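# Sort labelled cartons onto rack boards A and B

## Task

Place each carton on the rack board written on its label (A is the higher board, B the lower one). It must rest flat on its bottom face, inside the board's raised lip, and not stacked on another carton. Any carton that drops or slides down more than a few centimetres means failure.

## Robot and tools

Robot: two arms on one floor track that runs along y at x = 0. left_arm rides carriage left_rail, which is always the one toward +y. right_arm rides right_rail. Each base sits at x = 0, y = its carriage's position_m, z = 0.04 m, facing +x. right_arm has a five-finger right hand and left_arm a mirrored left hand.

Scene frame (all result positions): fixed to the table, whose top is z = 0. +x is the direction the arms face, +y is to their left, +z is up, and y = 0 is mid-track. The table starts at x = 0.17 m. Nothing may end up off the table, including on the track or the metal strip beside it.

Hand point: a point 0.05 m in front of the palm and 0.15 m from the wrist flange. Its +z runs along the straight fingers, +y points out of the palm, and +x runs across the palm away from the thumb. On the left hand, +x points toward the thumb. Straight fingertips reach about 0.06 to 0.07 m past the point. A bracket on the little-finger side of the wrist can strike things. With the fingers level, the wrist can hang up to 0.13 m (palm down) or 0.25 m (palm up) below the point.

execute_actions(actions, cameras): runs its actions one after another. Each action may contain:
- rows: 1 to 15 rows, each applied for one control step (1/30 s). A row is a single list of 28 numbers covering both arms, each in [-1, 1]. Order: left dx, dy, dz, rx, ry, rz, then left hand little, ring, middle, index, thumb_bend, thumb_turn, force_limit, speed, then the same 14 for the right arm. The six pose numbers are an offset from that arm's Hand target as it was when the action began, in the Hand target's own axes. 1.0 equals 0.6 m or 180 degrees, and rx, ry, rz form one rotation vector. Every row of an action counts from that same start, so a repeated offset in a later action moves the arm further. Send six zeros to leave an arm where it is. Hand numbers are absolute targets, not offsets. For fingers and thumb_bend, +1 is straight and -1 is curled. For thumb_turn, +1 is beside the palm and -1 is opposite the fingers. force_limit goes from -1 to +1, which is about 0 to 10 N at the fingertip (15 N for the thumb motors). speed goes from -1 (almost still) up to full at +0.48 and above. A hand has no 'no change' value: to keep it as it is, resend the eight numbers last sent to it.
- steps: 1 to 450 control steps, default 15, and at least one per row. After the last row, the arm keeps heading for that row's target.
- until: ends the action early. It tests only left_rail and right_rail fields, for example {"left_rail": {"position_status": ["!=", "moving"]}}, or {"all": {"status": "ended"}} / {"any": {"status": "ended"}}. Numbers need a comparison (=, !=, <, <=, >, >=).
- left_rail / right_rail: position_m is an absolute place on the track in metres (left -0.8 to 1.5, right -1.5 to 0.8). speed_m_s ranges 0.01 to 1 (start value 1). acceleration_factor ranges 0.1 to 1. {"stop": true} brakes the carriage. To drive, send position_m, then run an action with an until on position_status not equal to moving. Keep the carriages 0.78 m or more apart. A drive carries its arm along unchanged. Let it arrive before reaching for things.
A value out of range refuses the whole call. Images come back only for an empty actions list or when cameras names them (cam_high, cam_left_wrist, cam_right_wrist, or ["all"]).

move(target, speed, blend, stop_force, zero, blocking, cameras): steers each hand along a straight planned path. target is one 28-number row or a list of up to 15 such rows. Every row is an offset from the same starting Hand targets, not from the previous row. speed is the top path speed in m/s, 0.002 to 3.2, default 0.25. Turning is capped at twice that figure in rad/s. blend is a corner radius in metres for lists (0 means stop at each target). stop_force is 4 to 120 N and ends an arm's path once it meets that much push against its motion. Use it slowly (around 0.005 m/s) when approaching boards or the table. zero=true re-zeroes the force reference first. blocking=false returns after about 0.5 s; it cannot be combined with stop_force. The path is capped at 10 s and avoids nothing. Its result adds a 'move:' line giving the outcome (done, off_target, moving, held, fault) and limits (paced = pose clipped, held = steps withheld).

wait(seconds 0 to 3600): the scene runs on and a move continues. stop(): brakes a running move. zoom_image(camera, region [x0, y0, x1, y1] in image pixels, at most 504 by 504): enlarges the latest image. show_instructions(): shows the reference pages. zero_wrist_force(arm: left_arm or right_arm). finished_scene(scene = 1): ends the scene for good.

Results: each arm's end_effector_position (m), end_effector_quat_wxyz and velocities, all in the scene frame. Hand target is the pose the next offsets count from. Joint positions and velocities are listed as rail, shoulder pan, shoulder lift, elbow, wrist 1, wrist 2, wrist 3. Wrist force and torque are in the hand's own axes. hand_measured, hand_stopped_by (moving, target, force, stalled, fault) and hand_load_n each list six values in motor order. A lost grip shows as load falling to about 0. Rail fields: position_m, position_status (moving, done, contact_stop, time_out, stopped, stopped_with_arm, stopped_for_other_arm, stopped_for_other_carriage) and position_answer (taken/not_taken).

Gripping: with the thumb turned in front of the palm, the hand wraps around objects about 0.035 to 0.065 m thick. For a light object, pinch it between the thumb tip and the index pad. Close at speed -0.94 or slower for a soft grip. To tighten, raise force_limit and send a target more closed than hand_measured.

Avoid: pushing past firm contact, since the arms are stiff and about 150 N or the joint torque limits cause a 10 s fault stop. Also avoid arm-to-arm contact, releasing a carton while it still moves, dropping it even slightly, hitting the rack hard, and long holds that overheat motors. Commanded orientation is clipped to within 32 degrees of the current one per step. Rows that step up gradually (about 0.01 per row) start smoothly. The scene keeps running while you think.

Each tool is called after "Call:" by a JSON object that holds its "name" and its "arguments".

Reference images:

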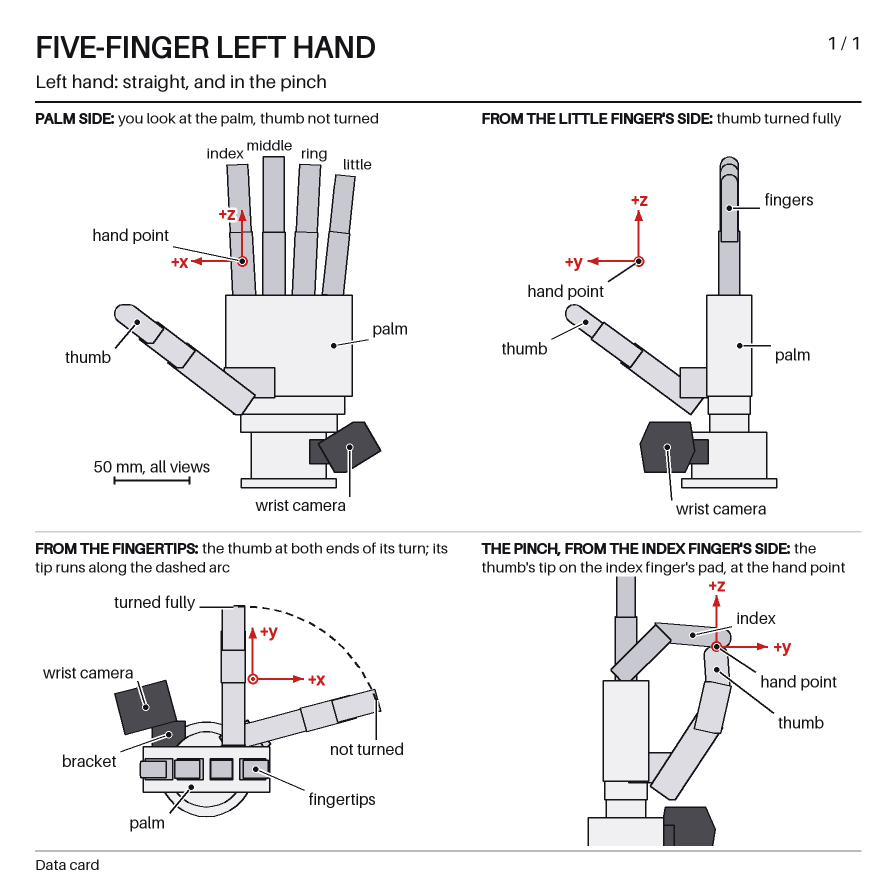

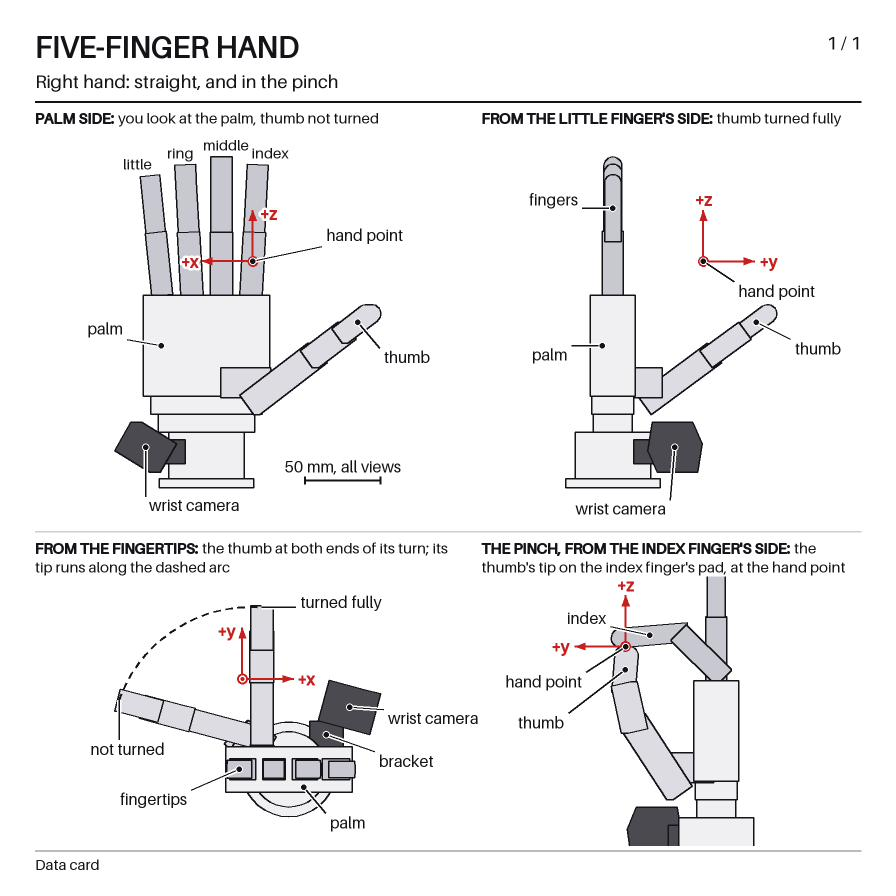

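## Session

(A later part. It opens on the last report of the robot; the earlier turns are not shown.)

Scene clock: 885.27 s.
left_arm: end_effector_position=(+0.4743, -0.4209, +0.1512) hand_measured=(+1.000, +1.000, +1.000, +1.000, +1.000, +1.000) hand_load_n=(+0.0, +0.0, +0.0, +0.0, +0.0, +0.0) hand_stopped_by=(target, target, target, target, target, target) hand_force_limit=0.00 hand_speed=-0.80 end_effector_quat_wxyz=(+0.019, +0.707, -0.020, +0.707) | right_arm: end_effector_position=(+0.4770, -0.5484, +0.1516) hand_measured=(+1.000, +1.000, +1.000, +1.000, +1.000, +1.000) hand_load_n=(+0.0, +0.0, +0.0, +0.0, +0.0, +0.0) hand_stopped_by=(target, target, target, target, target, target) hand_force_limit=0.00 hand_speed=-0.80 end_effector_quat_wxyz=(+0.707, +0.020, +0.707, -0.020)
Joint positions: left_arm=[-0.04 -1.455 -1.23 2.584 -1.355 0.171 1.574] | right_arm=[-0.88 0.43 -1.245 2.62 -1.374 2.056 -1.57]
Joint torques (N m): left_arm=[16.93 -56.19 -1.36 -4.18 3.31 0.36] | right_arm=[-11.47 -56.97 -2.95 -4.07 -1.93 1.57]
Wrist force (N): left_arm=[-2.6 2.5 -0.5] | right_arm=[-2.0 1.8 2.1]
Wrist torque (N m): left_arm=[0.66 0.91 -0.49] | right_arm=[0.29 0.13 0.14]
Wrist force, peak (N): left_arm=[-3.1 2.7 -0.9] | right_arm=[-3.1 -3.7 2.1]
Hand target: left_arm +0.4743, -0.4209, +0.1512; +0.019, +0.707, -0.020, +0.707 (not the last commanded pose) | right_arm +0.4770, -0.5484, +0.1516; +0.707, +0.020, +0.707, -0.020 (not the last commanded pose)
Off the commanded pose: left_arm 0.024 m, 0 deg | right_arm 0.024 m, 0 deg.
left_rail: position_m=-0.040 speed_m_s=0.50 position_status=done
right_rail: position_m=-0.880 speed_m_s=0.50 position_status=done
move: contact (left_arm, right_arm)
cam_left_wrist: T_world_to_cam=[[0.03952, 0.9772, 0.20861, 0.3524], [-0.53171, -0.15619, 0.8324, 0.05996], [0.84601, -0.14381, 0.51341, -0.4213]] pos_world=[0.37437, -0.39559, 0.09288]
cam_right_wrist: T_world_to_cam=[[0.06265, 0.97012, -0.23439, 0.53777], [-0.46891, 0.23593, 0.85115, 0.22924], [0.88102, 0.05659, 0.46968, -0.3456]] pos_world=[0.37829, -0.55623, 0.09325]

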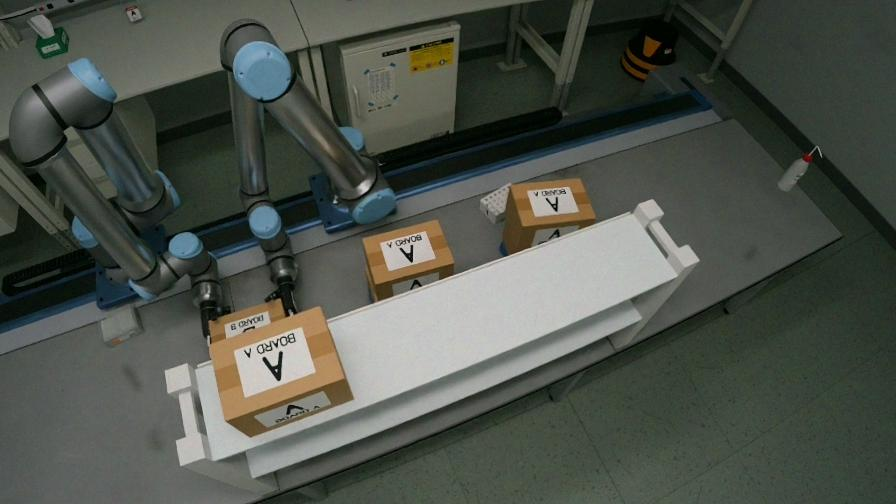

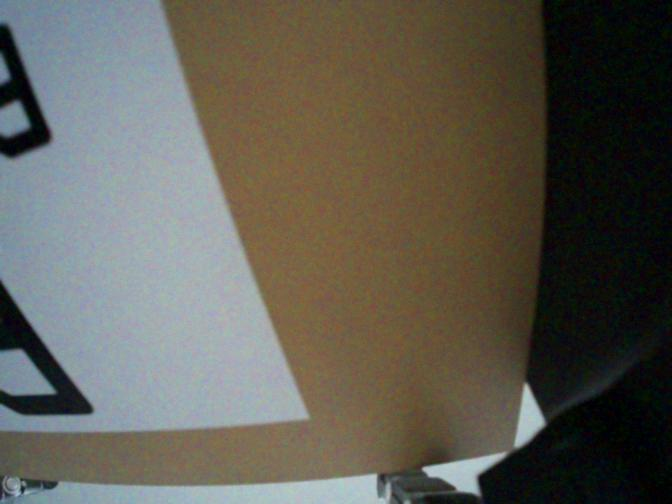

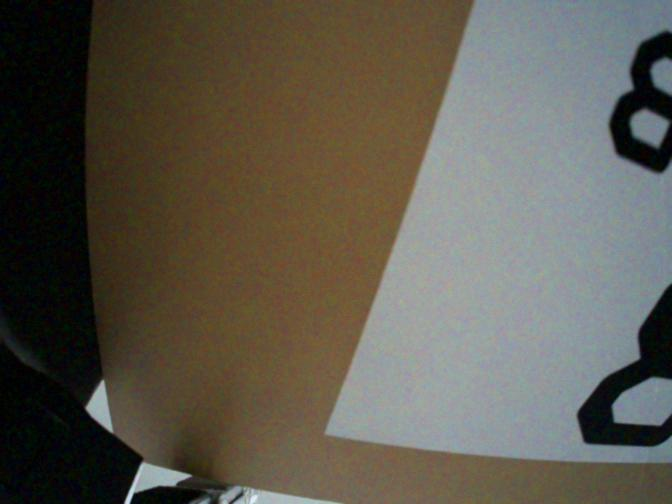

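Call:
{"name": "move", "arguments": {"target": [0,0.06,0,0,0,0,1,1,1,1,1,1,0,-0.94,0,0.06,0,0,0,0,1,1,1,1,1,1,0,-0.94], "speed": 0.006, "stop_force": 50}}

Call:
{"name": "execute_actions", "arguments": {"actions": [{"rows":[[0,0,0,0,0,0,0.5,0.5,0.5,0.5,1,1,0,-0.95,0,0,0,0,0,0,0.5,0.5,0.5,0.5,1,1,0,-0.95]],"steps":60}], "cameras": ["cam_left_wrist","cam_right_wrist"]}}

Scene clock: 894.73 s.
left_arm: end_effector_position=(+0.4741, -0.4247, +0.1511) hand_measured=(+1.000, +1.000, +1.000, +1.000, +1.000, +1.000) hand_load_n=(+0.0, -0.5, +0.0, +0.0, +0.0, +0.0) hand_stopped_by=(target, target, target, target, target, target) hand_force_limit=0.00 hand_speed=-0.94 end_effector_quat_wxyz=(+0.019, +0.707, -0.020, +0.707) | right_arm: end_effector_position=(+0.4772, -0.5446, +0.1515) hand_measured=(+1.000, +1.000, +1.000, +1.000, +1.000, +1.000) hand_load_n=(+0.0, +0.0, +0.0, +0.0, +0.0, +0.0) hand_stopped_by=(target, target, target, target, target, target) hand_force_limit=0.00 hand_speed=-0.94 end_effector_quat_wxyz=(+0.707, +0.020, +0.707, -0.020)
Joint positions: left_arm=[-0.04 -1.457 -1.228 2.577 -1.351 0.169 1.574] | right_arm=[-0.88 0.441 -1.243 2.613 -1.37 2.068 -1.57]
Joint torques (N m): left_arm=[-8.06 -58.2 -28.5 -10.24 17.66 0.94] | right_arm=[7.32 -56.28 -15.68 -5.43 -19.35 1.03]
Wrist force (N): left_arm=[4.6 -44.7 5.2] | right_arm=[-9.5 -44.6 3.2]
Wrist torque (N m): left_arm=[-0.83 0.76 -0.04] | right_arm=[-1.79 0.47 -1.99]
Wrist force, peak (N): left_arm=[7.6 -52.5 1.7] | right_arm=[-14.9 -54.4 1.3]
Hand target: left_arm +0.4741, -0.4247, +0.1511; +0.019, +0.707, -0.020, +0.707 (not the last commanded pose) | right_arm +0.4772, -0.5446, +0.1515; +0.707, +0.020, +0.707, -0.020 (not the last commanded pose)
Off the commanded pose: left_arm 0.032 m, 0 deg | right_arm 0.032 m, 0 deg.
left_rail: position_m=-0.040 speed_m_s=0.50 position_status=done
right_rail: position_m=-0.880 speed_m_s=0.50 position_status=done
move: contact (left_arm, right_arm)

Scene clock: 896.93 s.
left_arm: end_effector_position=(+0.4741, -0.4247, +0.1511) hand_measured=(+0.836, +0.866, +0.874, +0.866, +1.000, +1.000) hand_load_n=(+5.5, +5.0, +6.0, +5.5, +0.0, -0.5) hand_stopped_by=(force, force, force, force, target, target) hand_force_limit=0.00 hand_speed=-0.95 end_effector_quat_wxyz=(+0.019, +0.707, -0.020, +0.707) | right_arm: end_effector_position=(+0.4772, -0.5446, +0.1515) hand_measured=(+0.788, +0.814, +0.828, +0.818, +1.000, +1.000) hand_load_n=(+5.5, +6.0, +6.0, +5.0, +0.0, +0.0) hand_stopped_by=(force, force, force, force, target, target) hand_force_limit=0.00 hand_speed=-0.95 end_effector_quat_wxyz=(+0.707, +0.020, +0.707, -0.020)
Joint positions: left_arm=[-0.04 -1.457 -1.228 2.577 -1.351 0.169 1.574] | right_arm=[-0.88 0.441 -1.243 2.613 -1.37 2.068 -1.57]
Joint torques (N m): left_arm=[-19.5 -57.83 -28.71 -10.09 17.58 0.46] | right_arm=[10.98 -54.91 -22.66 -5.22 -17.86 1.11]
Wrist force (N): left_arm=[3.2 -43.5 5.1] | right_arm=[-7.8 -46.6 1.4]
Wrist torque (N m): left_arm=[0.82 0.91 0.32] | right_arm=[-0.02 0.42 -1.96]
Wrist force, peak (N): left_arm=[4.1 -45.5 7.2] | right_arm=[-7.8 -47.3 2.7]
Hand target: left_arm +0.4741, -0.4247, +0.1511; +0.019, +0.707, -0.020, +0.707 | right_arm +0.4772, -0.5446, +0.1515; +0.707, +0.020, +0.707, -0.020
Off the commanded pose: left_arm 0.000 m, 0 deg | right_arm 0.000 m, 0 deg.
left_rail: position_m=-0.040 speed_m_s=0.50 position_status=done
right_rail: position_m=-0.880 speed_m_s=0.50 position_status=done
cam_left_wrist: T_world_to_cam=[[0.03922, 0.97715, 0.20889, 0.3563], [-0.53167, -0.1566, 0.83235, 0.05915], [0.84605, -0.14371, 0.51338, -0.42161]] pos_world=[0.37417, -0.39949, 0.09278]
cam_right_wrist: T_world_to_cam=[[0.06289, 0.97008, -0.23449, 0.53397], [-0.46874, 0.23614, 0.85119, 0.22849], [0.8811, 0.05638, 0.46956, -0.34612]] pos_world=[0.37849, -0.55243, 0.09325]

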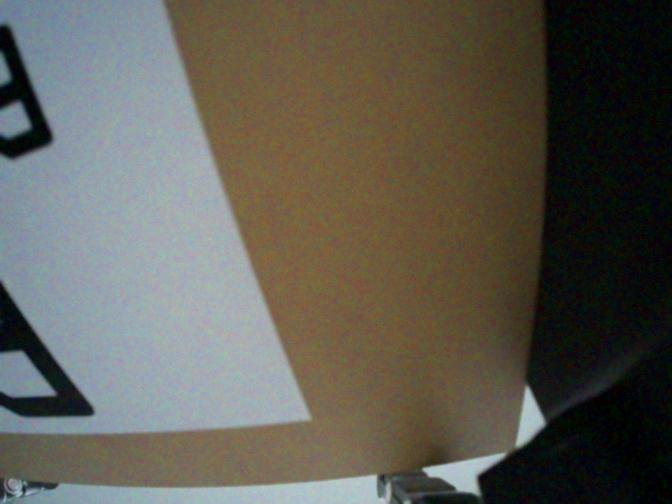

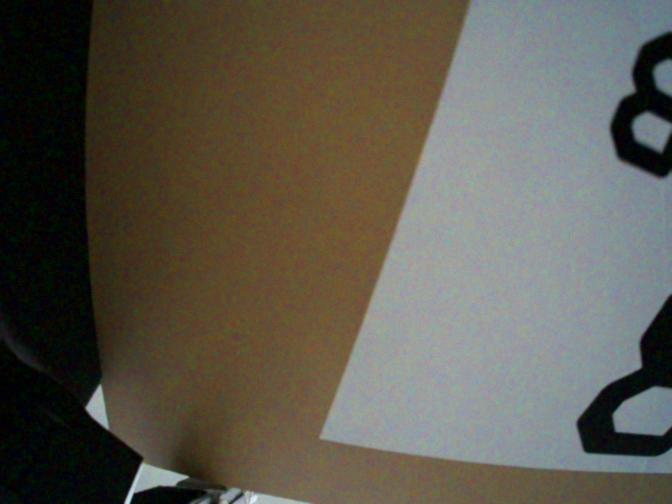

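Call:
{"name": "move", "arguments": {"target": [0,0.001,0,0,0,0,0.5,0.5,0.5,0.5,1,1,0,-0.95,0,0.001,0,0,0,0,0.5,0.5,0.5,0.5,1,1,0,-0.95], "speed": 0.01}}

Call:
{"name": "move", "arguments": {"target": [0.0333,0,0,0,0,0,0.5,0.5,0.5,0.5,1,1,0,-0.95,-0.0333,0,0,0,0,0,0.5,0.5,0.5,0.5,1,1,0,-0.95], "speed": 0.03, "cameras": ["cam_left_wrist","cam_right_wrist"]}}

Scene clock: 904.30 s.
left_arm: end_effector_position=(+0.4741, -0.4253, +0.1511) hand_measured=(+0.836, +0.866, +0.874, +0.866, +1.000, +1.000) hand_load_n=(+5.0, +4.5, +5.5, +5.0, +0.0, +0.0) hand_stopped_by=(force, force, force, force, target, target) hand_force_limit=0.00 hand_speed=-0.95 end_effector_quat_wxyz=(+0.019, +0.707, -0.020, +0.707) | right_arm: end_effector_position=(+0.4773, -0.5440, +0.1516) hand_measured=(+0.788, +0.814, +0.828, +0.818, +1.000, +1.000) hand_load_n=(+5.0, +6.0, +5.5, +4.5, +0.0, -0.5) hand_stopped_by=(force, force, force, force, target, target) hand_force_limit=0.00 hand_speed=-0.95 end_effector_quat_wxyz=(+0.707, +0.020, +0.707, -0.020)
Joint positions: left_arm=[-0.04 -1.457 -1.228 2.576 -1.351 0.169 1.574] | right_arm=[-0.88 0.443 -1.242 2.612 -1.369 2.069 -1.57]
Joint torques (N m): left_arm=[-44.41 -27.7 -56.81 -0.28 6.77 3.44] | right_arm=[40.49 -16.75 -40.02 -0.74 -8.02 0.86]
Wrist force (N): left_arm=[6.8 -63.3 1.5] | right_arm=[-12.0 -66.2 -0.3]
Wrist torque (N m): left_arm=[0.00 0.93 0.42] | right_arm=[-0.97 0.53 -2.72]
Wrist force, peak (N): left_arm=[6.8 -63.3 1.5] | right_arm=[-12.0 -66.2 -0.3]
Hand target: left_arm +0.4741, -0.4253, +0.1511; +0.019, +0.707, -0.020, +0.707 | right_arm +0.4773, -0.5440, +0.1515; +0.707, +0.020, +0.707, -0.020
Off the commanded pose: left_arm 0.000 m, 0 deg | right_arm 0.000 m, 0 deg.
left_rail: position_m=-0.040 speed_m_s=0.50 position_status=done
right_rail: position_m=-0.880 speed_m_s=0.50 position_status=done
move: done

Scene clock: 905.50 s.
left_arm: end_effector_position=(+0.4741, -0.4254, +0.1711) hand_measured=(+0.836, +0.866, +0.874, +0.866, +1.000, +1.000) hand_load_n=(+5.0, +4.5, +5.0, +4.5, +0.0, +0.0) hand_stopped_by=(force, force, force, force, target, target) hand_force_limit=0.00 hand_speed=-0.95 end_effector_quat_wxyz=(+0.019, +0.707, -0.020, +0.707) | right_arm: end_effector_position=(+0.4773, -0.5440, +0.1715) hand_measured=(+0.788, +0.814, +0.828, +0.818, +1.000, +1.000) hand_load_n=(+5.0, +5.5, +6.0, +5.5, +0.0, +0.0) hand_stopped_by=(force, force, force, force, target, target) hand_force_limit=0.00 hand_speed=-0.95 end_effector_quat_wxyz=(+0.707, +0.020, +0.707, -0.020)
Joint positions: left_arm=[-0.04 -1.457 -1.286 2.573 -1.289 0.169 1.575] | right_arm=[-0.88 0.443 -1.305 2.609 -1.303 2.069 -1.57]
Joint torques (N m): left_arm=[-34.32 -60.5 -59.74 -1.5 7.48 -1.37] | right_arm=[24.79 -62.08 -46.67 -3.12 -14.1 0.14]
Wrist force (N): left_arm=[-5.2 -60.5 1.8] | right_arm=[9.4 -60.3 1.9]
Wrist torque (N m): left_arm=[0.24 0.51 0.16] | right_arm=[-0.66 -0.06 -0.92]
Wrist force, peak (N): left_arm=[7.2 -63.5 1.4] | right_arm=[-13.7 -66.4 -1.1]
Hand target: left_arm +0.4741, -0.4254, +0.1711; +0.019, +0.707, -0.020, +0.707 | right_arm +0.4773, -0.5440, +0.1715; +0.707, +0.020, +0.707, -0.020
Off the commanded pose: left_arm 0.000 m, 0 deg | right_arm 0.000 m, 0 deg.
left_rail: position_m=-0.040 speed_m_s=0.50 position_status=done
right_rail: position_m=-0.880 speed_m_s=0.50 position_status=done
move: done
cam_left_wrist: T_world_to_cam=[[0.03922, 0.97715, 0.2089, 0.35271], [-0.53171, -0.1566, 0.83232, 0.04243], [0.84602, -0.14372, 0.51342, -0.43196]] pos_world=[0.37417, -0.40009, 0.11278]
cam_right_wrist: T_world_to_cam=[[0.06293, 0.97006, -0.23457, 0.53803], [-0.46873, 0.23623, 0.85117, 0.2115], [0.8811, 0.05638, 0.46956, -0.35559]] pos_world=[0.37859, -0.55183, 0.11315]

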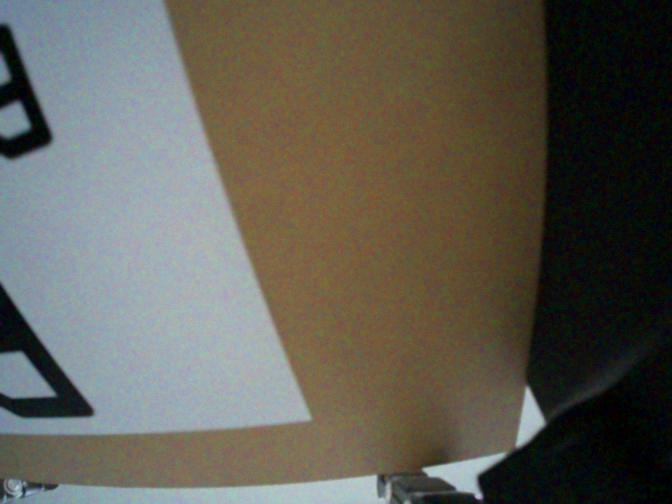

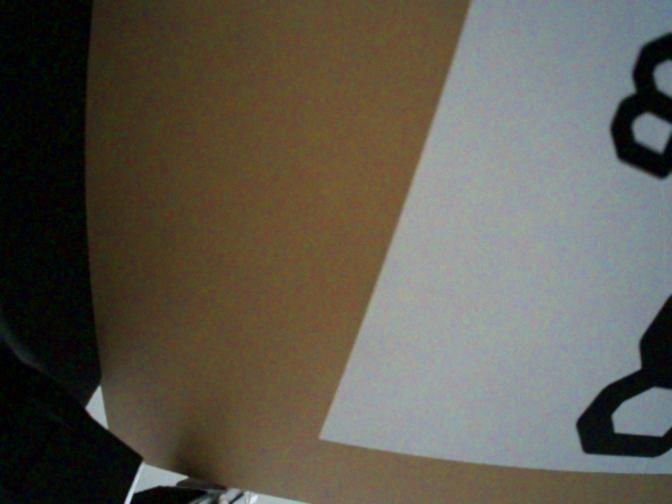

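Call:
{"name": "move", "arguments": {"target": [0.3185,-0.001,0,0,0,0,0.5,0.5,0.5,0.5,1,1,0,-0.95,-0.3185,-0.001,0,0,0,0,0.5,0.5,0.5,0.5,1,1,0,-0.95], "speed": 0.1}}

Scene clock: 911.83 s.
left_arm: end_effector_position=(+0.4740, -0.4251, +0.3622) hand_measured=(+0.836, +0.866, +0.874, +0.866, +1.000, +1.000) hand_load_n=(+5.5, +4.5, +5.0, +5.0, +0.0, +0.0) hand_stopped_by=(force, force, force, force, target, target) hand_force_limit=0.00 hand_speed=-0.95 end_effector_quat_wxyz=(+0.019, +0.707, -0.020, +0.707) | right_arm: end_effector_position=(+0.4773, -0.5447, +0.3626) hand_measured=(+0.788, +0.814, +0.828, +0.818, +1.000, +1.000) hand_load_n=(+5.0, +5.5, +6.0, +5.5, +0.0, +0.0) hand_stopped_by=(force, force, force, force, target, target) hand_force_limit=0.00 hand_speed=-0.95 end_effector_quat_wxyz=(+0.707, +0.020, +0.707, -0.020)
Joint positions: left_arm=[-0.04 -1.457 -1.736 2.449 -0.717 0.169 1.576] | right_arm=[-0.88 0.441 -1.777 2.478 -0.701 2.067 -1.57]
Joint torques (N m): left_arm=[-39.03 5.97 -67.41 -0.7 6.01 -0.81] | right_arm=[9.9 -37.79 -62.31 -3.12 -23.41 2.04]
Wrist force (N): left_arm=[-6.9 -53.6 2.3] | right_arm=[6.7 -52.6 0.6]
Wrist torque (N m): left_arm=[0.55 1.31 0.22] | right_arm=[-0.21 0.73 -0.76]
Wrist force, peak (N): left_arm=[-3.2 -62.1 1.1] | right_arm=[11.3 -61.6 2.0]
Hand target: left_arm +0.4740, -0.4251, +0.3622; +0.019, +0.707, -0.020, +0.707 | right_arm +0.4773, -0.5447, +0.3626; +0.707, +0.020, +0.707, -0.020
Off the commanded pose: left_arm 0.000 m, 0 deg | right_arm 0.000 m, 0 deg.
left_rail: position_m=-0.040 speed_m_s=0.50 position_status=done
right_rail: position_m=-0.880 speed_m_s=0.50 position_status=done
move: done

Call:
{"name": "move", "arguments": {"target": [0,-0.214,0.1065,0.0178,0,0,0.5,0.5,0.5,0.5,1,1,0,-0.95,0,0.2155,0.1177,-0.0178,0,0,0.5,0.5,0.5,0.5,1,1,0,-0.95], "speed": 0.1, "cameras": ["all"]}}

Scene clock: 928.80 s.
left_arm: end_effector_position=(+0.5448, -0.3004, +0.3624) hand_measured=(+0.836, +0.866, +0.876, +0.866, +1.000, +1.000) hand_load_n=(+6.0, +5.5, +6.5, +5.5, +0.0, +0.0) hand_stopped_by=(force, force, force, force, target, target) hand_force_limit=0.00 hand_speed=-0.95 end_effector_quat_wxyz=(-0.001, +0.707, +0.000, +0.707) | right_arm: end_effector_position=(+0.5550, -0.4196, +0.3626) hand_measured=(+0.788, +0.814, +0.828, +0.818, +1.000, +1.000) hand_load_n=(+4.0, +4.5, +5.0, +4.0, +0.0, +0.0) hand_stopped_by=(force, force, force, force, target, target) hand_force_limit=0.00 hand_speed=-0.95 end_effector_quat_wxyz=(+0.707, +0.000, +0.707, +0.000)
Joint positions: left_arm=[-0.04 -1.159 -1.811 2.502 -0.692 0.411 1.573] | right_arm=[-0.88 0.586 -1.514 2.243 -0.729 2.157 -1.57]
Joint torques (N m): left_arm=[-21.59 6.14 -62.12 -9.86 23.1 2.75] | right_arm=[39.34 -24.18 -67.59 -3.89 -6.09 -1.8]
Wrist force (N): left_arm=[-4.3 -54.3 5.2] | right_arm=[9.1 -53.6 -1.2]
Wrist torque (N m): left_arm=[0.66 1.46 0.10] | right_arm=[-0.47 0.92 -1.11]
Wrist force, peak (N): left_arm=[-5.2 -55.9 6.2] | right_arm=[7.4 -57.5 1.6]
Hand target: left_arm +0.5449, -0.3004, +0.3624; -0.001, +0.707, +0.000, +0.707 | right_arm +0.5550, -0.4196, +0.3626; +0.707, +0.000, +0.707, +0.000
Off the commanded pose: left_arm 0.000 m, 0 deg | right_arm 0.000 m, 0 deg.
left_rail: position_m=-0.040 speed_m_s=0.50 position_status=done
right_rail: position_m=-0.880 speed_m_s=0.50 position_status=done
move: done
cam_left_wrist: T_world_to_cam=[[-0.01551, 0.97779, 0.20899, 0.2179], [-0.52211, -0.18618, 0.83231, -0.07374], [0.85273, -0.09621, 0.51341, -0.56143]] pos_world=[0.44363, -0.28081, 0.30408]
cam_right_wrist: T_world_to_cam=[[0.00862, 0.9721, -0.23443, 0.4883], [-0.48121, 0.20954, 0.85119, 0.05152], [0.87656, 0.10547, 0.46959, -0.49773]] pos_world=[0.45687, -0.43298, 0.30435]

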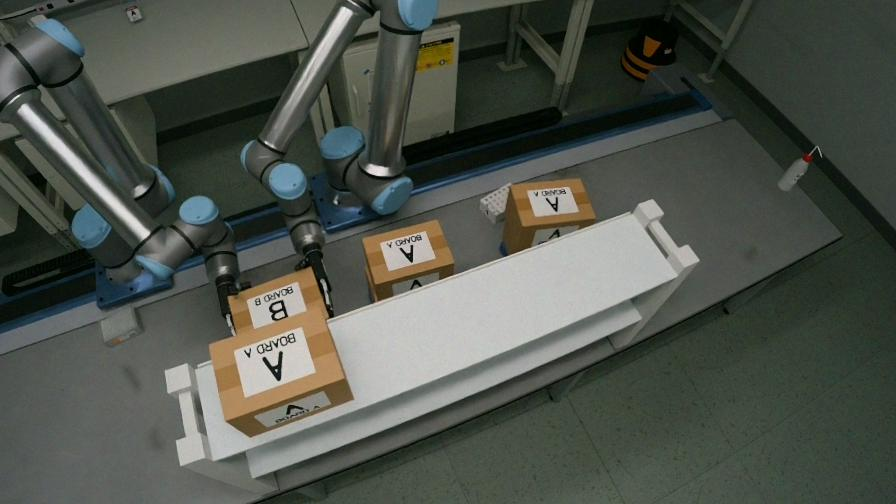

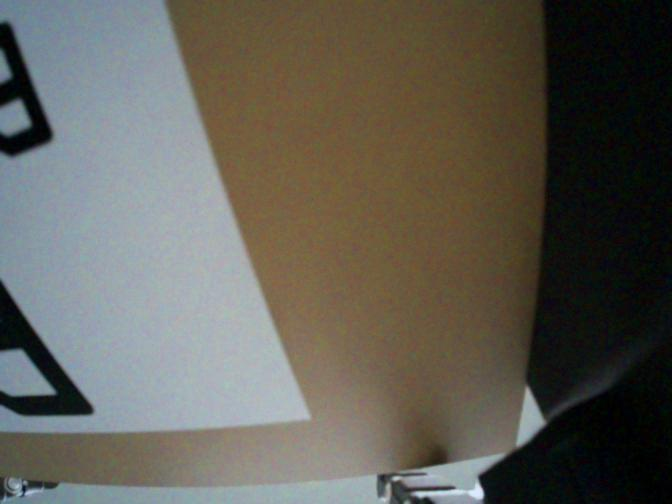

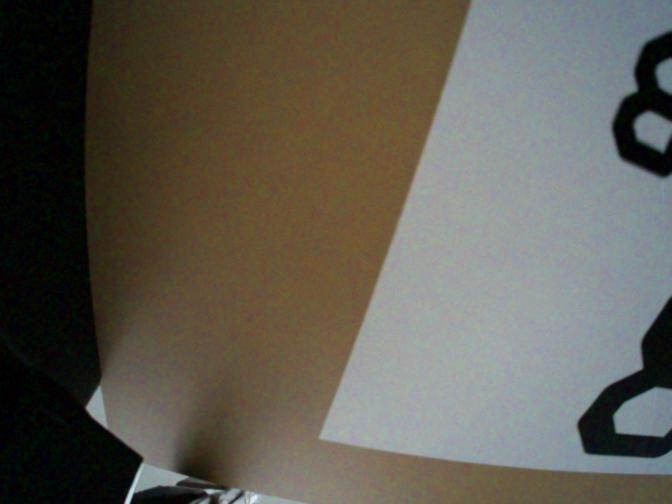

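Call:
{"name": "move", "arguments": {"target": [0,0,0.2,0,0,0,0.5,0.5,0.5,0.5,1,1,0,-0.95,0,0,0.2,0,0,0,0.5,0.5,0.5,0.5,1,1,0,-0.95], "speed": 0.08, "cameras": ["all"]}}

Scene clock: 937.93 s.
left_arm: end_effector_position=(+0.6649, -0.3003, +0.3625) hand_measured=(+0.836, +0.866, +0.876, +0.866, +1.000, +1.000) hand_load_n=(+6.5, +5.5, +6.5, +6.0, +0.0, +0.0) hand_stopped_by=(force, force, force, force, target, target) hand_force_limit=0.00 hand_speed=-0.95 end_effector_quat_wxyz=(-0.001, +0.707, +0.000, +0.707) | right_arm: end_effector_position=(+0.6750, -0.4196, +0.3626) hand_measured=(+0.788, +0.814, +0.828, +0.818, +1.000, +1.000) hand_load_n=(+3.0, +4.0, +4.0, +3.5, +0.0, +0.0) hand_stopped_by=(force, force, force, force, target, target) hand_force_limit=0.00 hand_speed=-0.95 end_effector_quat_wxyz=(+0.707, +0.000, +0.707, +0.000)
Joint positions: left_arm=[-0.04 -0.868 -1.596 2.328 -0.732 0.702 1.573] | right_arm=[-0.88 0.466 -1.39 2.098 -0.708 2.037 -1.57]
Joint torques (N m): left_arm=[-24.63 -9.12 -59.9 -12.86 25.35 2.55] | right_arm=[24.7 -35.54 -68.8 -4.16 -26.65 -3.4]
Wrist force (N): left_arm=[-2.7 -61.9 6.0] | right_arm=[10.3 -61.1 -1.9]
Wrist torque (N m): left_arm=[0.37 1.39 0.34] | right_arm=[-1.01 0.81 -1.30]
Wrist force, peak (N): left_arm=[-2.7 -61.9 6.0] | right_arm=[10.3 -61.1 -1.9]
Hand target: left_arm +0.6649, -0.3004, +0.3625; -0.001, +0.707, +0.000, +0.707 | right_arm +0.6750, -0.4196, +0.3626; +0.707, +0.000, +0.707, +0.000
Off the commanded pose: left_arm 0.000 m, 0 deg | right_arm 0.000 m, 0 deg.
left_rail: position_m=-0.040 speed_m_s=0.50 position_status=done
right_rail: position_m=-0.880 speed_m_s=0.50 position_status=done
move: done
cam_left_wrist: T_world_to_cam=[[-0.01556, 0.97783, 0.20885, 0.21973], [-0.52217, -0.18607, 0.83229, -0.01109], [0.8527, -0.0961, 0.51349, -0.66377]] pos_world=[0.56363, -0.28071, 0.30418]
cam_right_wrist: T_world_to_cam=[[0.00862, 0.9721, -0.23443, 0.48724], [-0.48121, 0.20954, 0.85119, 0.10935], [0.87656, 0.10547, 0.46959, -0.60287]] pos_world=[0.57688, -0.43298, 0.30425]

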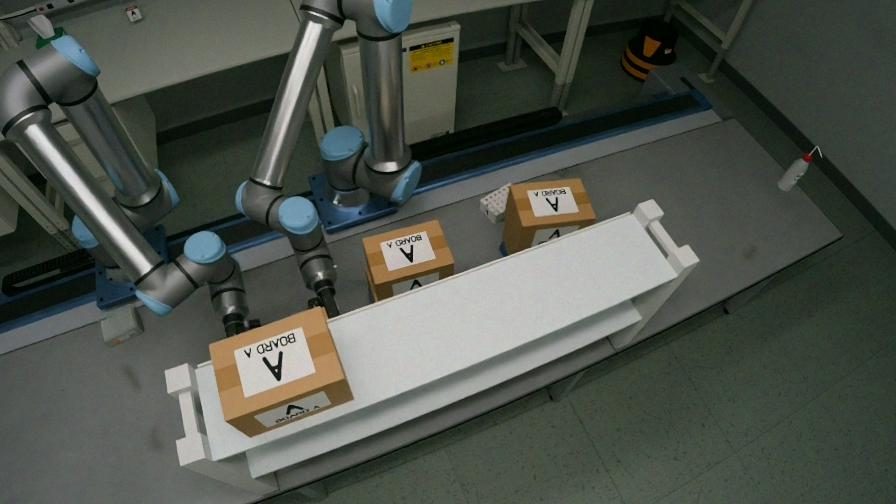

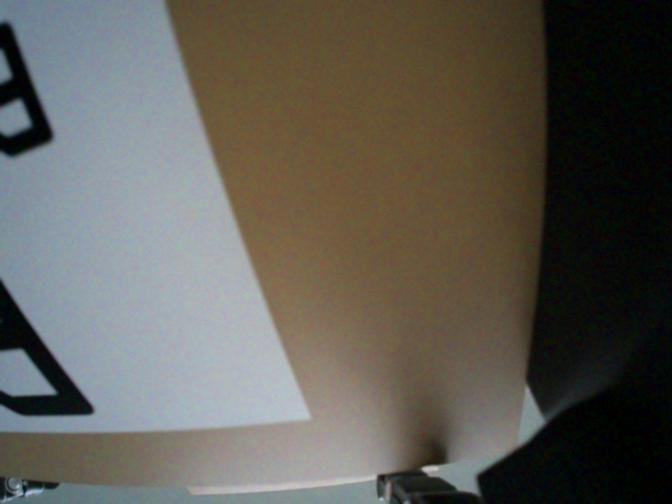

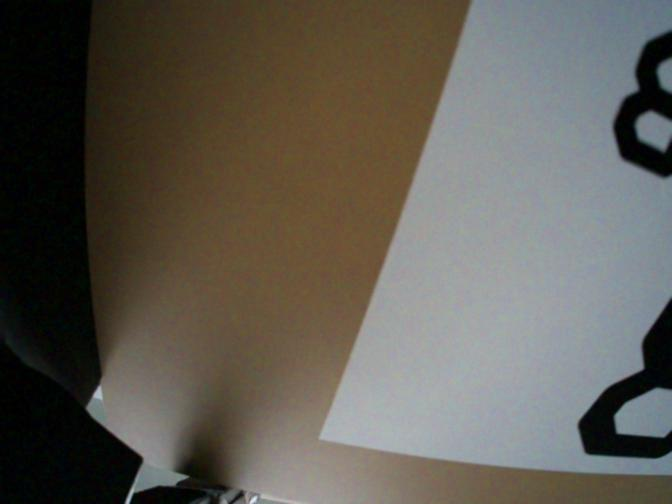

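Call:
{"name": "move", "arguments": {"target": [0,-0.0004,0.1917,0,0,0,0.5,0.5,0.5,0.5,1,1,0,-0.95,0,-0.0004,0.1917,0,0,0,0.5,0.5,0.5,0.5,1,1,0,-0.95], "speed": 0.07, "cameras": ["all"]}}

Scene clock: 945.93 s.
left_arm: end_effector_position=(+0.7799, -0.3000, +0.3625) hand_measured=(+0.836, +0.866, +0.876, +0.866, +1.000, +1.000) hand_load_n=(+6.5, +5.5, +6.5, +6.0, +0.0, +0.0) hand_stopped_by=(force, force, force, force, target, target) hand_force_limit=0.00 hand_speed=-0.95 end_effector_quat_wxyz=(-0.001, +0.707, +0.000, +0.707) | right_arm: end_effector_position=(+0.7900, -0.4199, +0.3626) hand_measured=(+0.788, +0.814, +0.828, +0.818, +1.000, +1.000) hand_load_n=(+3.0, +3.5, +3.5, +3.0, +0.0, +0.0) hand_stopped_by=(force, force, force, force, target, target) hand_force_limit=0.00 hand_speed=-0.95 end_effector_quat_wxyz=(+0.707, +0.000, +0.707, +0.000)
Joint positions: left_arm=[-0.04 -0.694 -1.422 2.138 -0.716 0.876 1.573] | right_arm=[-0.88 0.385 -1.263 1.929 -0.666 1.956 -1.57]
Joint torques (N m): left_arm=[-37.01 -29.91 -58.04 -0.2 24.64 -0.99] | right_arm=[29.46 -47.55 -66.55 -3.55 -25.62 -2.7]
Wrist force (N): left_arm=[-4.7 -59.6 6.6] | right_arm=[9.5 -58.1 -2.6]
Wrist torque (N m): left_arm=[0.56 1.42 0.40] | right_arm=[-0.90 0.90 -1.27]
Wrist force, peak (N): left_arm=[-2.9 -64.4 5.5] | right_arm=[11.3 -63.3 -2.8]
Hand target: left_arm +0.7799, -0.3000, +0.3625; -0.001, +0.707, +0.000, +0.707 | right_arm +0.7900, -0.4198, +0.3626; +0.707, +0.000, +0.707, +0.000
Off the commanded pose: left_arm 0.000 m, 0 deg | right_arm 0.000 m, 0 deg.
left_rail: position_m=-0.040 speed_m_s=0.50 position_status=done
right_rail: position_m=-0.880 speed_m_s=0.50 position_status=done
move: done
cam_left_wrist: T_world_to_cam=[[-0.01556, 0.97783, 0.20885, 0.22122], [-0.52217, -0.18607, 0.83229, 0.04902], [0.8527, -0.0961, 0.51349, -0.7618]] pos_world=[0.67863, -0.28041, 0.30418]
cam_right_wrist: T_world_to_cam=[[0.00862, 0.9721, -0.23443, 0.48645], [-0.48121, 0.20954, 0.85119, 0.16473], [0.87656, 0.10547, 0.46959, -0.70366]] pos_world=[0.69188, -0.43318, 0.30425]

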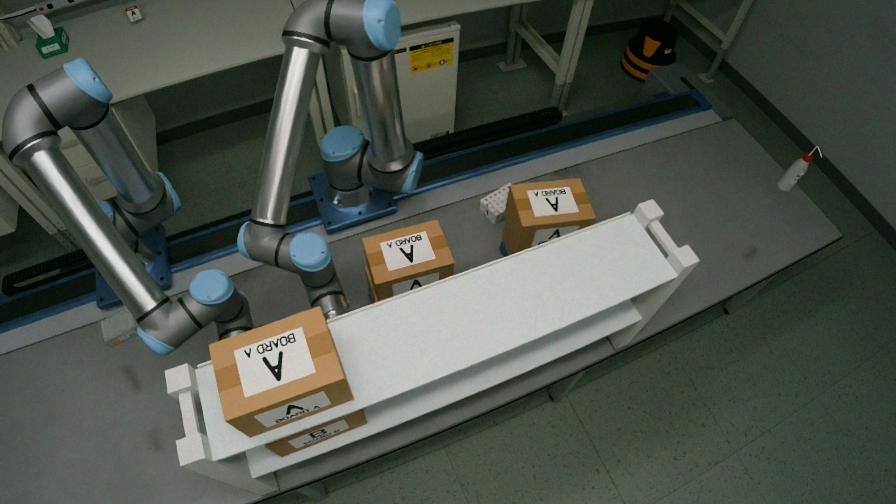

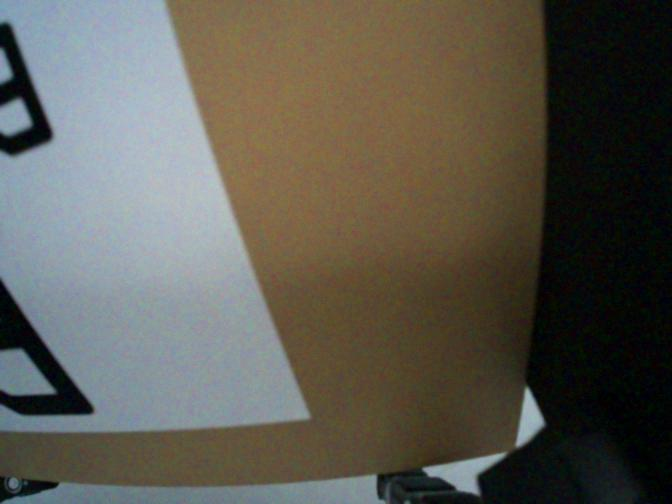

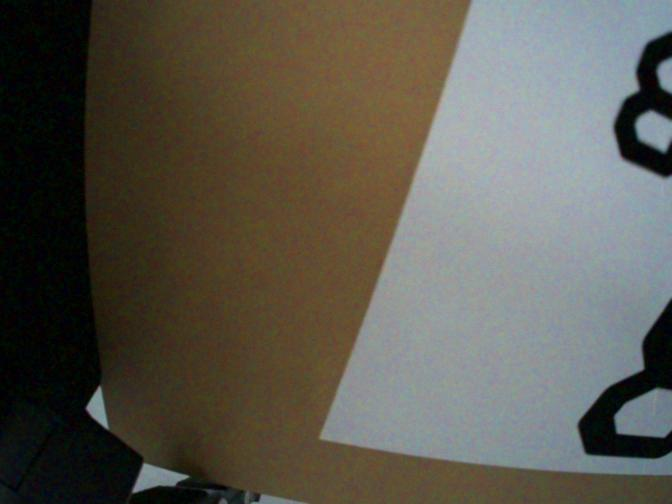

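Call:
{"name": "move", "arguments": {"target": [-0.07,0,0,0,0,0,0.5,0.5,0.5,0.5,1,1,0,-0.95,0.07,0,0,0,0,0,0.5,0.5,0.5,0.5,1,1,0,-0.95], "speed": 0.012, "stop_force": 9, "cameras": ["all"]}}

Scene clock: 952.87 s.
left_arm: end_effector_position=(+0.7799, -0.3000, +0.3497) hand_measured=(+0.836, +0.866, +0.876, +0.866, +1.000, +1.000) hand_load_n=(+7.0, +6.0, +6.5, +6.0, +0.0, +0.0) hand_stopped_by=(force, force, force, force, target, target) hand_force_limit=0.00 hand_speed=-0.95 end_effector_quat_wxyz=(-0.001, +0.707, +0.000, +0.707) | right_arm: end_effector_position=(+0.7901, -0.4198, +0.3492) hand_measured=(+0.788, +0.814, +0.828, +0.818, +1.000, +1.000) hand_load_n=(+3.0, +4.0, +3.5, +3.0, +0.0, +0.0) hand_stopped_by=(force, force, force, force, target, target) hand_force_limit=0.00 hand_speed=-0.95 end_effector_quat_wxyz=(+0.707, +0.000, +0.707, +0.000)
Joint positions: left_arm=[-0.04 -0.694 -1.406 2.148 -0.743 0.876 1.573] | right_arm=[-0.88 0.385 -1.249 1.938 -0.69 1.956 -1.57]
Joint torques (N m): left_arm=[-55.34 -55.24 -54.87 -0.11 24.96 -0.8] | right_arm=[45.82 -84.08 -59.65 -2.43 -24.3 1.97]
Wrist force (N): left_arm=[1.1 -60.2 8.0] | right_arm=[4.0 -57.5 -2.7]
Wrist torque (N m): left_arm=[0.64 1.92 1.51] | right_arm=[-0.91 0.09 -1.34]
Wrist force, peak (N): left_arm=[11.4 -65.0 5.6] | right_arm=[-0.6 -67.3 -7.1]
Hand target: left_arm +0.7799, -0.3000, +0.3498; -0.001, +0.707, +0.000, +0.707 (not the last commanded pose) | right_arm +0.7901, -0.4198, +0.3492; +0.707, +0.000, +0.707, +0.000 (not the last commanded pose)
Off the commanded pose: left_arm 0.029 m, 0 deg | right_arm 0.029 m, 0 deg.
left_rail: position_m=-0.040 speed_m_s=0.50 position_status=done
right_rail: position_m=-0.880 speed_m_s=0.50 position_status=done
move: contact (left_arm, right_arm)
cam_left_wrist: T_world_to_cam=[[-0.01556, 0.97783, 0.20885, 0.2239], [-0.52217, -0.18607, 0.83229, 0.05972], [0.8527, -0.0961, 0.51349, -0.75532]] pos_world=[0.67873, -0.28041, 0.29138]
cam_right_wrist: T_world_to_cam=[[0.00863, 0.97212, -0.23434, 0.48329], [-0.4814, 0.20944, 0.85111, 0.1763], [0.87646, 0.10547, 0.46979, -0.69744]] pos_world=[0.69198, -0.43318, 0.29085]

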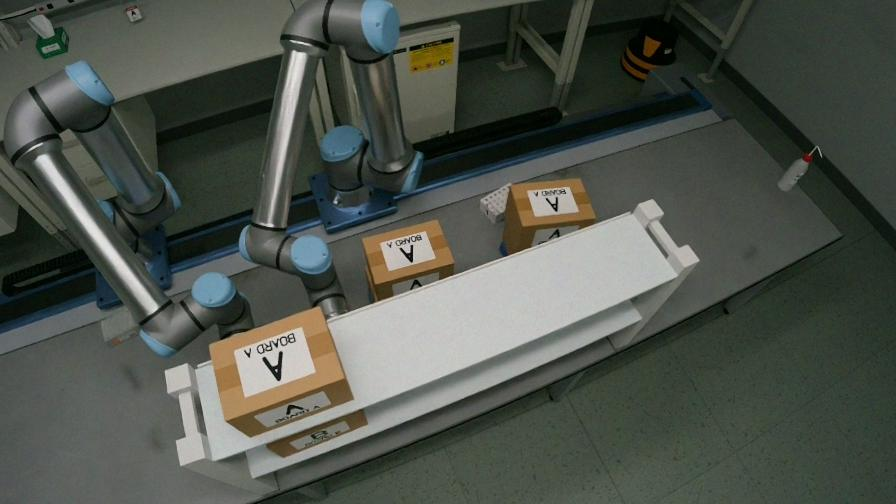

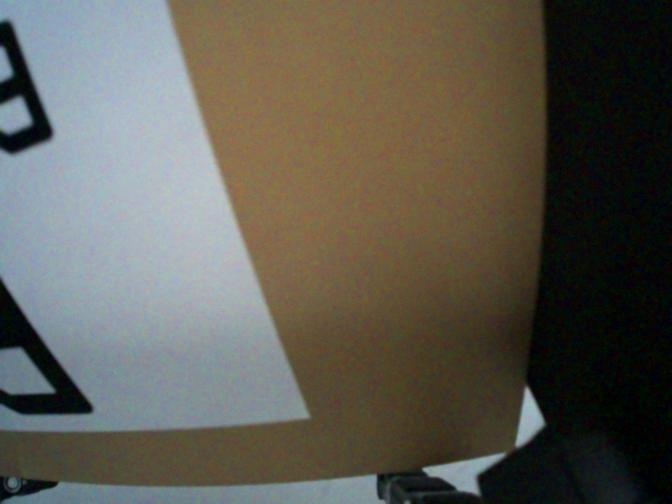

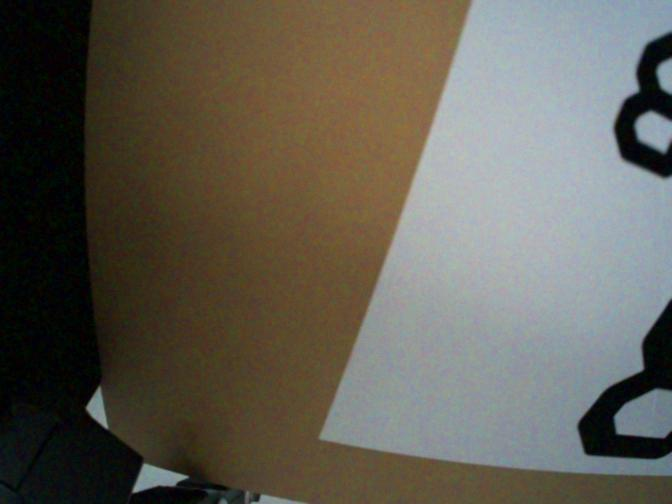

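Call:
{"name": "zoom_image", "arguments": {"camera": "cam_high", "region": [170, 370, 400, 500]}}

Scaled by 2.191 from the camera's image (finer frame: 1280x720).

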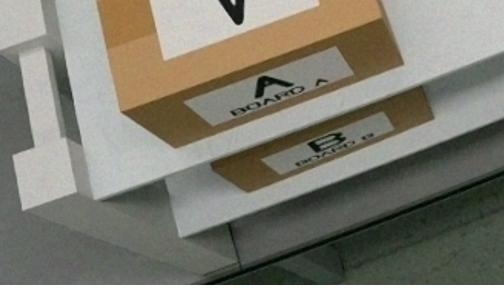

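Call:
{"name": "execute_actions", "arguments": {"actions": [{"rows":[[0,0,0,0,0,0,1,1,1,1,1,1,0,-0.8,0,0,0,0,0,0,1,1,1,1,1,1,0,-0.8]],"steps":45}]}}

Call:
{"name": "move", "arguments": {"target": [[0,-0.01,0,0,0,0,1,1,1,1,1,1,0,-0.8,0,-0.01,0,0,0,0,1,1,1,1,1,1,0,-0.8],[0,-0.04,0,0,0,0,1,1,1,1,1,1,0,-0.8,0,-0.035,0,0,0,0,1,1,1,1,1,1,0,-0.8]], "speed": 0.03, "cameras": ["all"]}}

Scene clock: 989.90 s.
left_arm: end_effector_position=(+0.7799, -0.3000, +0.3498) hand_measured=(+1.000, +1.000, +1.000, +1.000, +1.000, +1.000) hand_load_n=(+0.0, +0.0, +0.0, +0.0, +0.0, +0.0) hand_stopped_by=(target, target, target, target, target, target) hand_force_limit=0.00 hand_speed=-0.80 end_effector_quat_wxyz=(-0.001, +0.707, +0.000, +0.707) | right_arm: end_effector_position=(+0.7901, -0.4198, +0.3492) hand_measured=(+1.000, +1.000, +1.000, +1.000, +1.000, +1.000) hand_load_n=(+0.0, +0.0, -0.5, +0.0, +0.0, +0.0) hand_stopped_by=(target, target, target, target, target, target) hand_force_limit=0.00 hand_speed=-0.80 end_effector_quat_wxyz=(+0.707, +0.000, +0.707, +0.000)
Joint positions: left_arm=[-0.04 -0.694 -1.406 2.148 -0.743 0.876 1.573] | right_arm=[-0.88 0.385 -1.249 1.938 -0.69 1.956 -1.57]
Joint torques (N m): left_arm=[-61.1 -57.83 -51.97 -3.84 15.8 -1.59] | right_arm=[45.98 -80.95 -60.02 -7.16 -24.31 2.16]
Wrist force (N): left_arm=[1.3 -65.2 3.9] | right_arm=[5.0 -63.3 -0.8]
Wrist torque (N m): left_arm=[-1.18 1.09 1.43] | right_arm=[-2.49 -0.39 -1.40]
Wrist force, peak (N): left_arm=[0.5 -65.5 4.4] | right_arm=[5.0 -63.3 -0.8]
Hand target: left_arm +0.7799, -0.3000, +0.3498; -0.001, +0.707, +0.000, +0.707 | right_arm +0.7901, -0.4198, +0.3492; +0.707, +0.000, +0.707, +0.000
Off the commanded pose: left_arm 0.000 m, 0 deg | right_arm 0.000 m, 0 deg.
left_rail: position_m=-0.040 speed_m_s=0.50 position_status=done
right_rail: position_m=-0.880 speed_m_s=0.50 position_status=done

Scene clock: 991.30 s.
left_arm: end_effector_position=(+0.7799, -0.2761, +0.3498) hand_measured=(+1.000, +1.000, +1.000, +1.000, +1.000, +1.000) hand_load_n=(+0.0, +0.0, +0.0, +0.0, +0.0, +0.0) hand_stopped_by=(target, target, target, target, target, target) hand_force_limit=0.00 hand_speed=-0.80 end_effector_quat_wxyz=(-0.001, +0.707, +0.000, +0.707) | right_arm: end_effector_position=(+0.7901, -0.4408, +0.3492) hand_measured=(+1.000, +1.000, +1.000, +1.000, +1.000, +1.000) hand_load_n=(+0.0, +0.0, +0.0, +0.5, +0.0, +0.0) hand_stopped_by=(target, target, target, target, target, target) hand_force_limit=0.00 hand_speed=-0.80 end_effector_quat_wxyz=(+0.707, +0.000, +0.707, +0.000)
Joint positions: left_arm=[-0.04 -0.658 -1.418 2.163 -0.746 0.912 1.573] | right_arm=[-0.88 0.354 -1.266 1.963 -0.697 1.925 -1.57]
Joint torques (N m): left_arm=[10.8 -63.6 -22.9 -6.08 3.56 -1.04] | right_arm=[-12.4 -79.43 -29.47 -4.23 -3.83 2.07]
Wrist force (N): left_arm=[-5.1 2.7 -0.3] | right_arm=[-3.3 1.5 2.1]
Wrist torque (N m): left_arm=[0.72 1.24 -0.48] | right_arm=[0.24 0.37 -0.04]
Wrist force, peak (N): left_arm=[1.2 -65.1 4.7] | right_arm=[4.5 -63.0 -0.6]
Hand target: left_arm +0.7799, -0.2760, +0.3498; -0.001, +0.707, +0.000, +0.707 | right_arm +0.7901, -0.4408, +0.3492; +0.707, +0.000, +0.707, +0.000
Off the commanded pose: left_arm 0.000 m, 0 deg | right_arm 0.000 m, 0 deg.
left_rail: position_m=-0.040 speed_m_s=0.50 position_status=done
right_rail: position_m=-0.880 speed_m_s=0.50 position_status=done
move: done
cam_left_wrist: T_world_to_cam=[[-0.01551, 0.97784, 0.20877, 0.2005], [-0.52217, -0.18598, 0.83231, 0.06411], [0.8527, -0.0961, 0.51349, -0.75307]] pos_world=[0.67873, -0.25651, 0.29148]
cam_right_wrist: T_world_to_cam=[[0.00863, 0.97212, -0.23434, 0.5036], [-0.4814, 0.20944, 0.85111, 0.18068], [0.87646, 0.10547, 0.46979, -0.69523]] pos_world=[0.69198, -0.45408, 0.29085]

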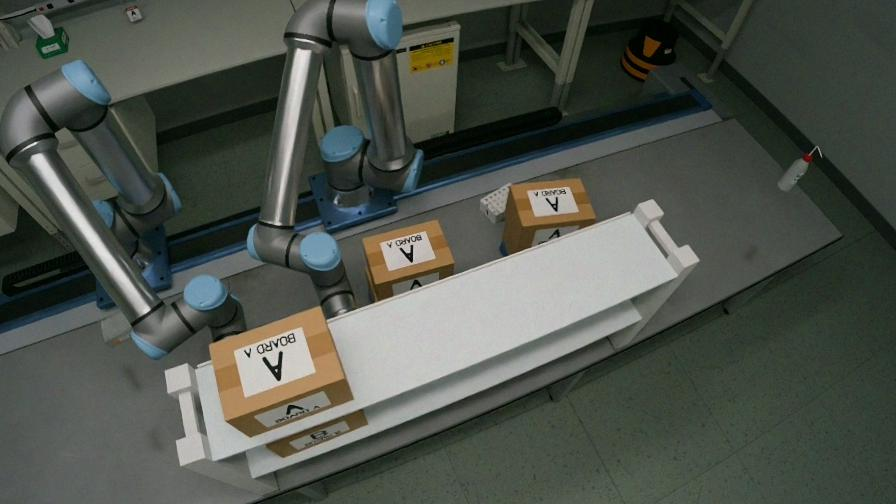

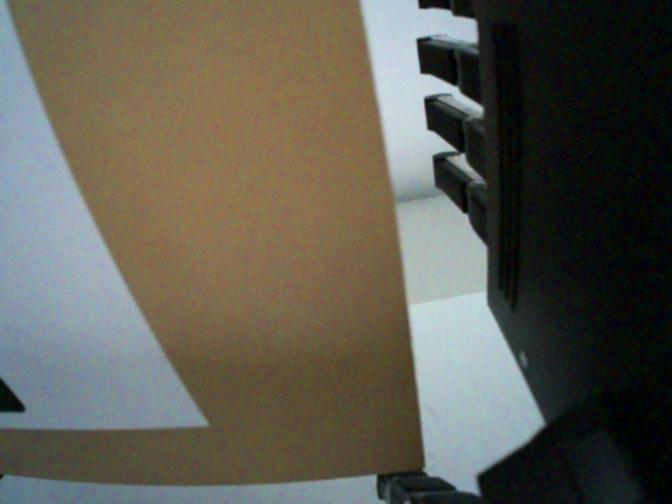

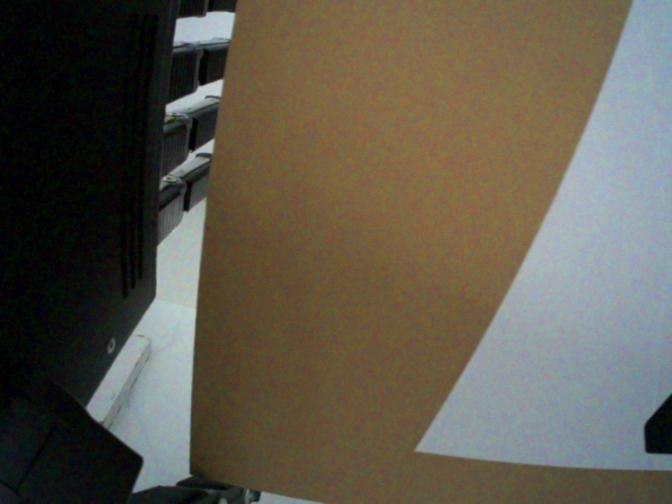

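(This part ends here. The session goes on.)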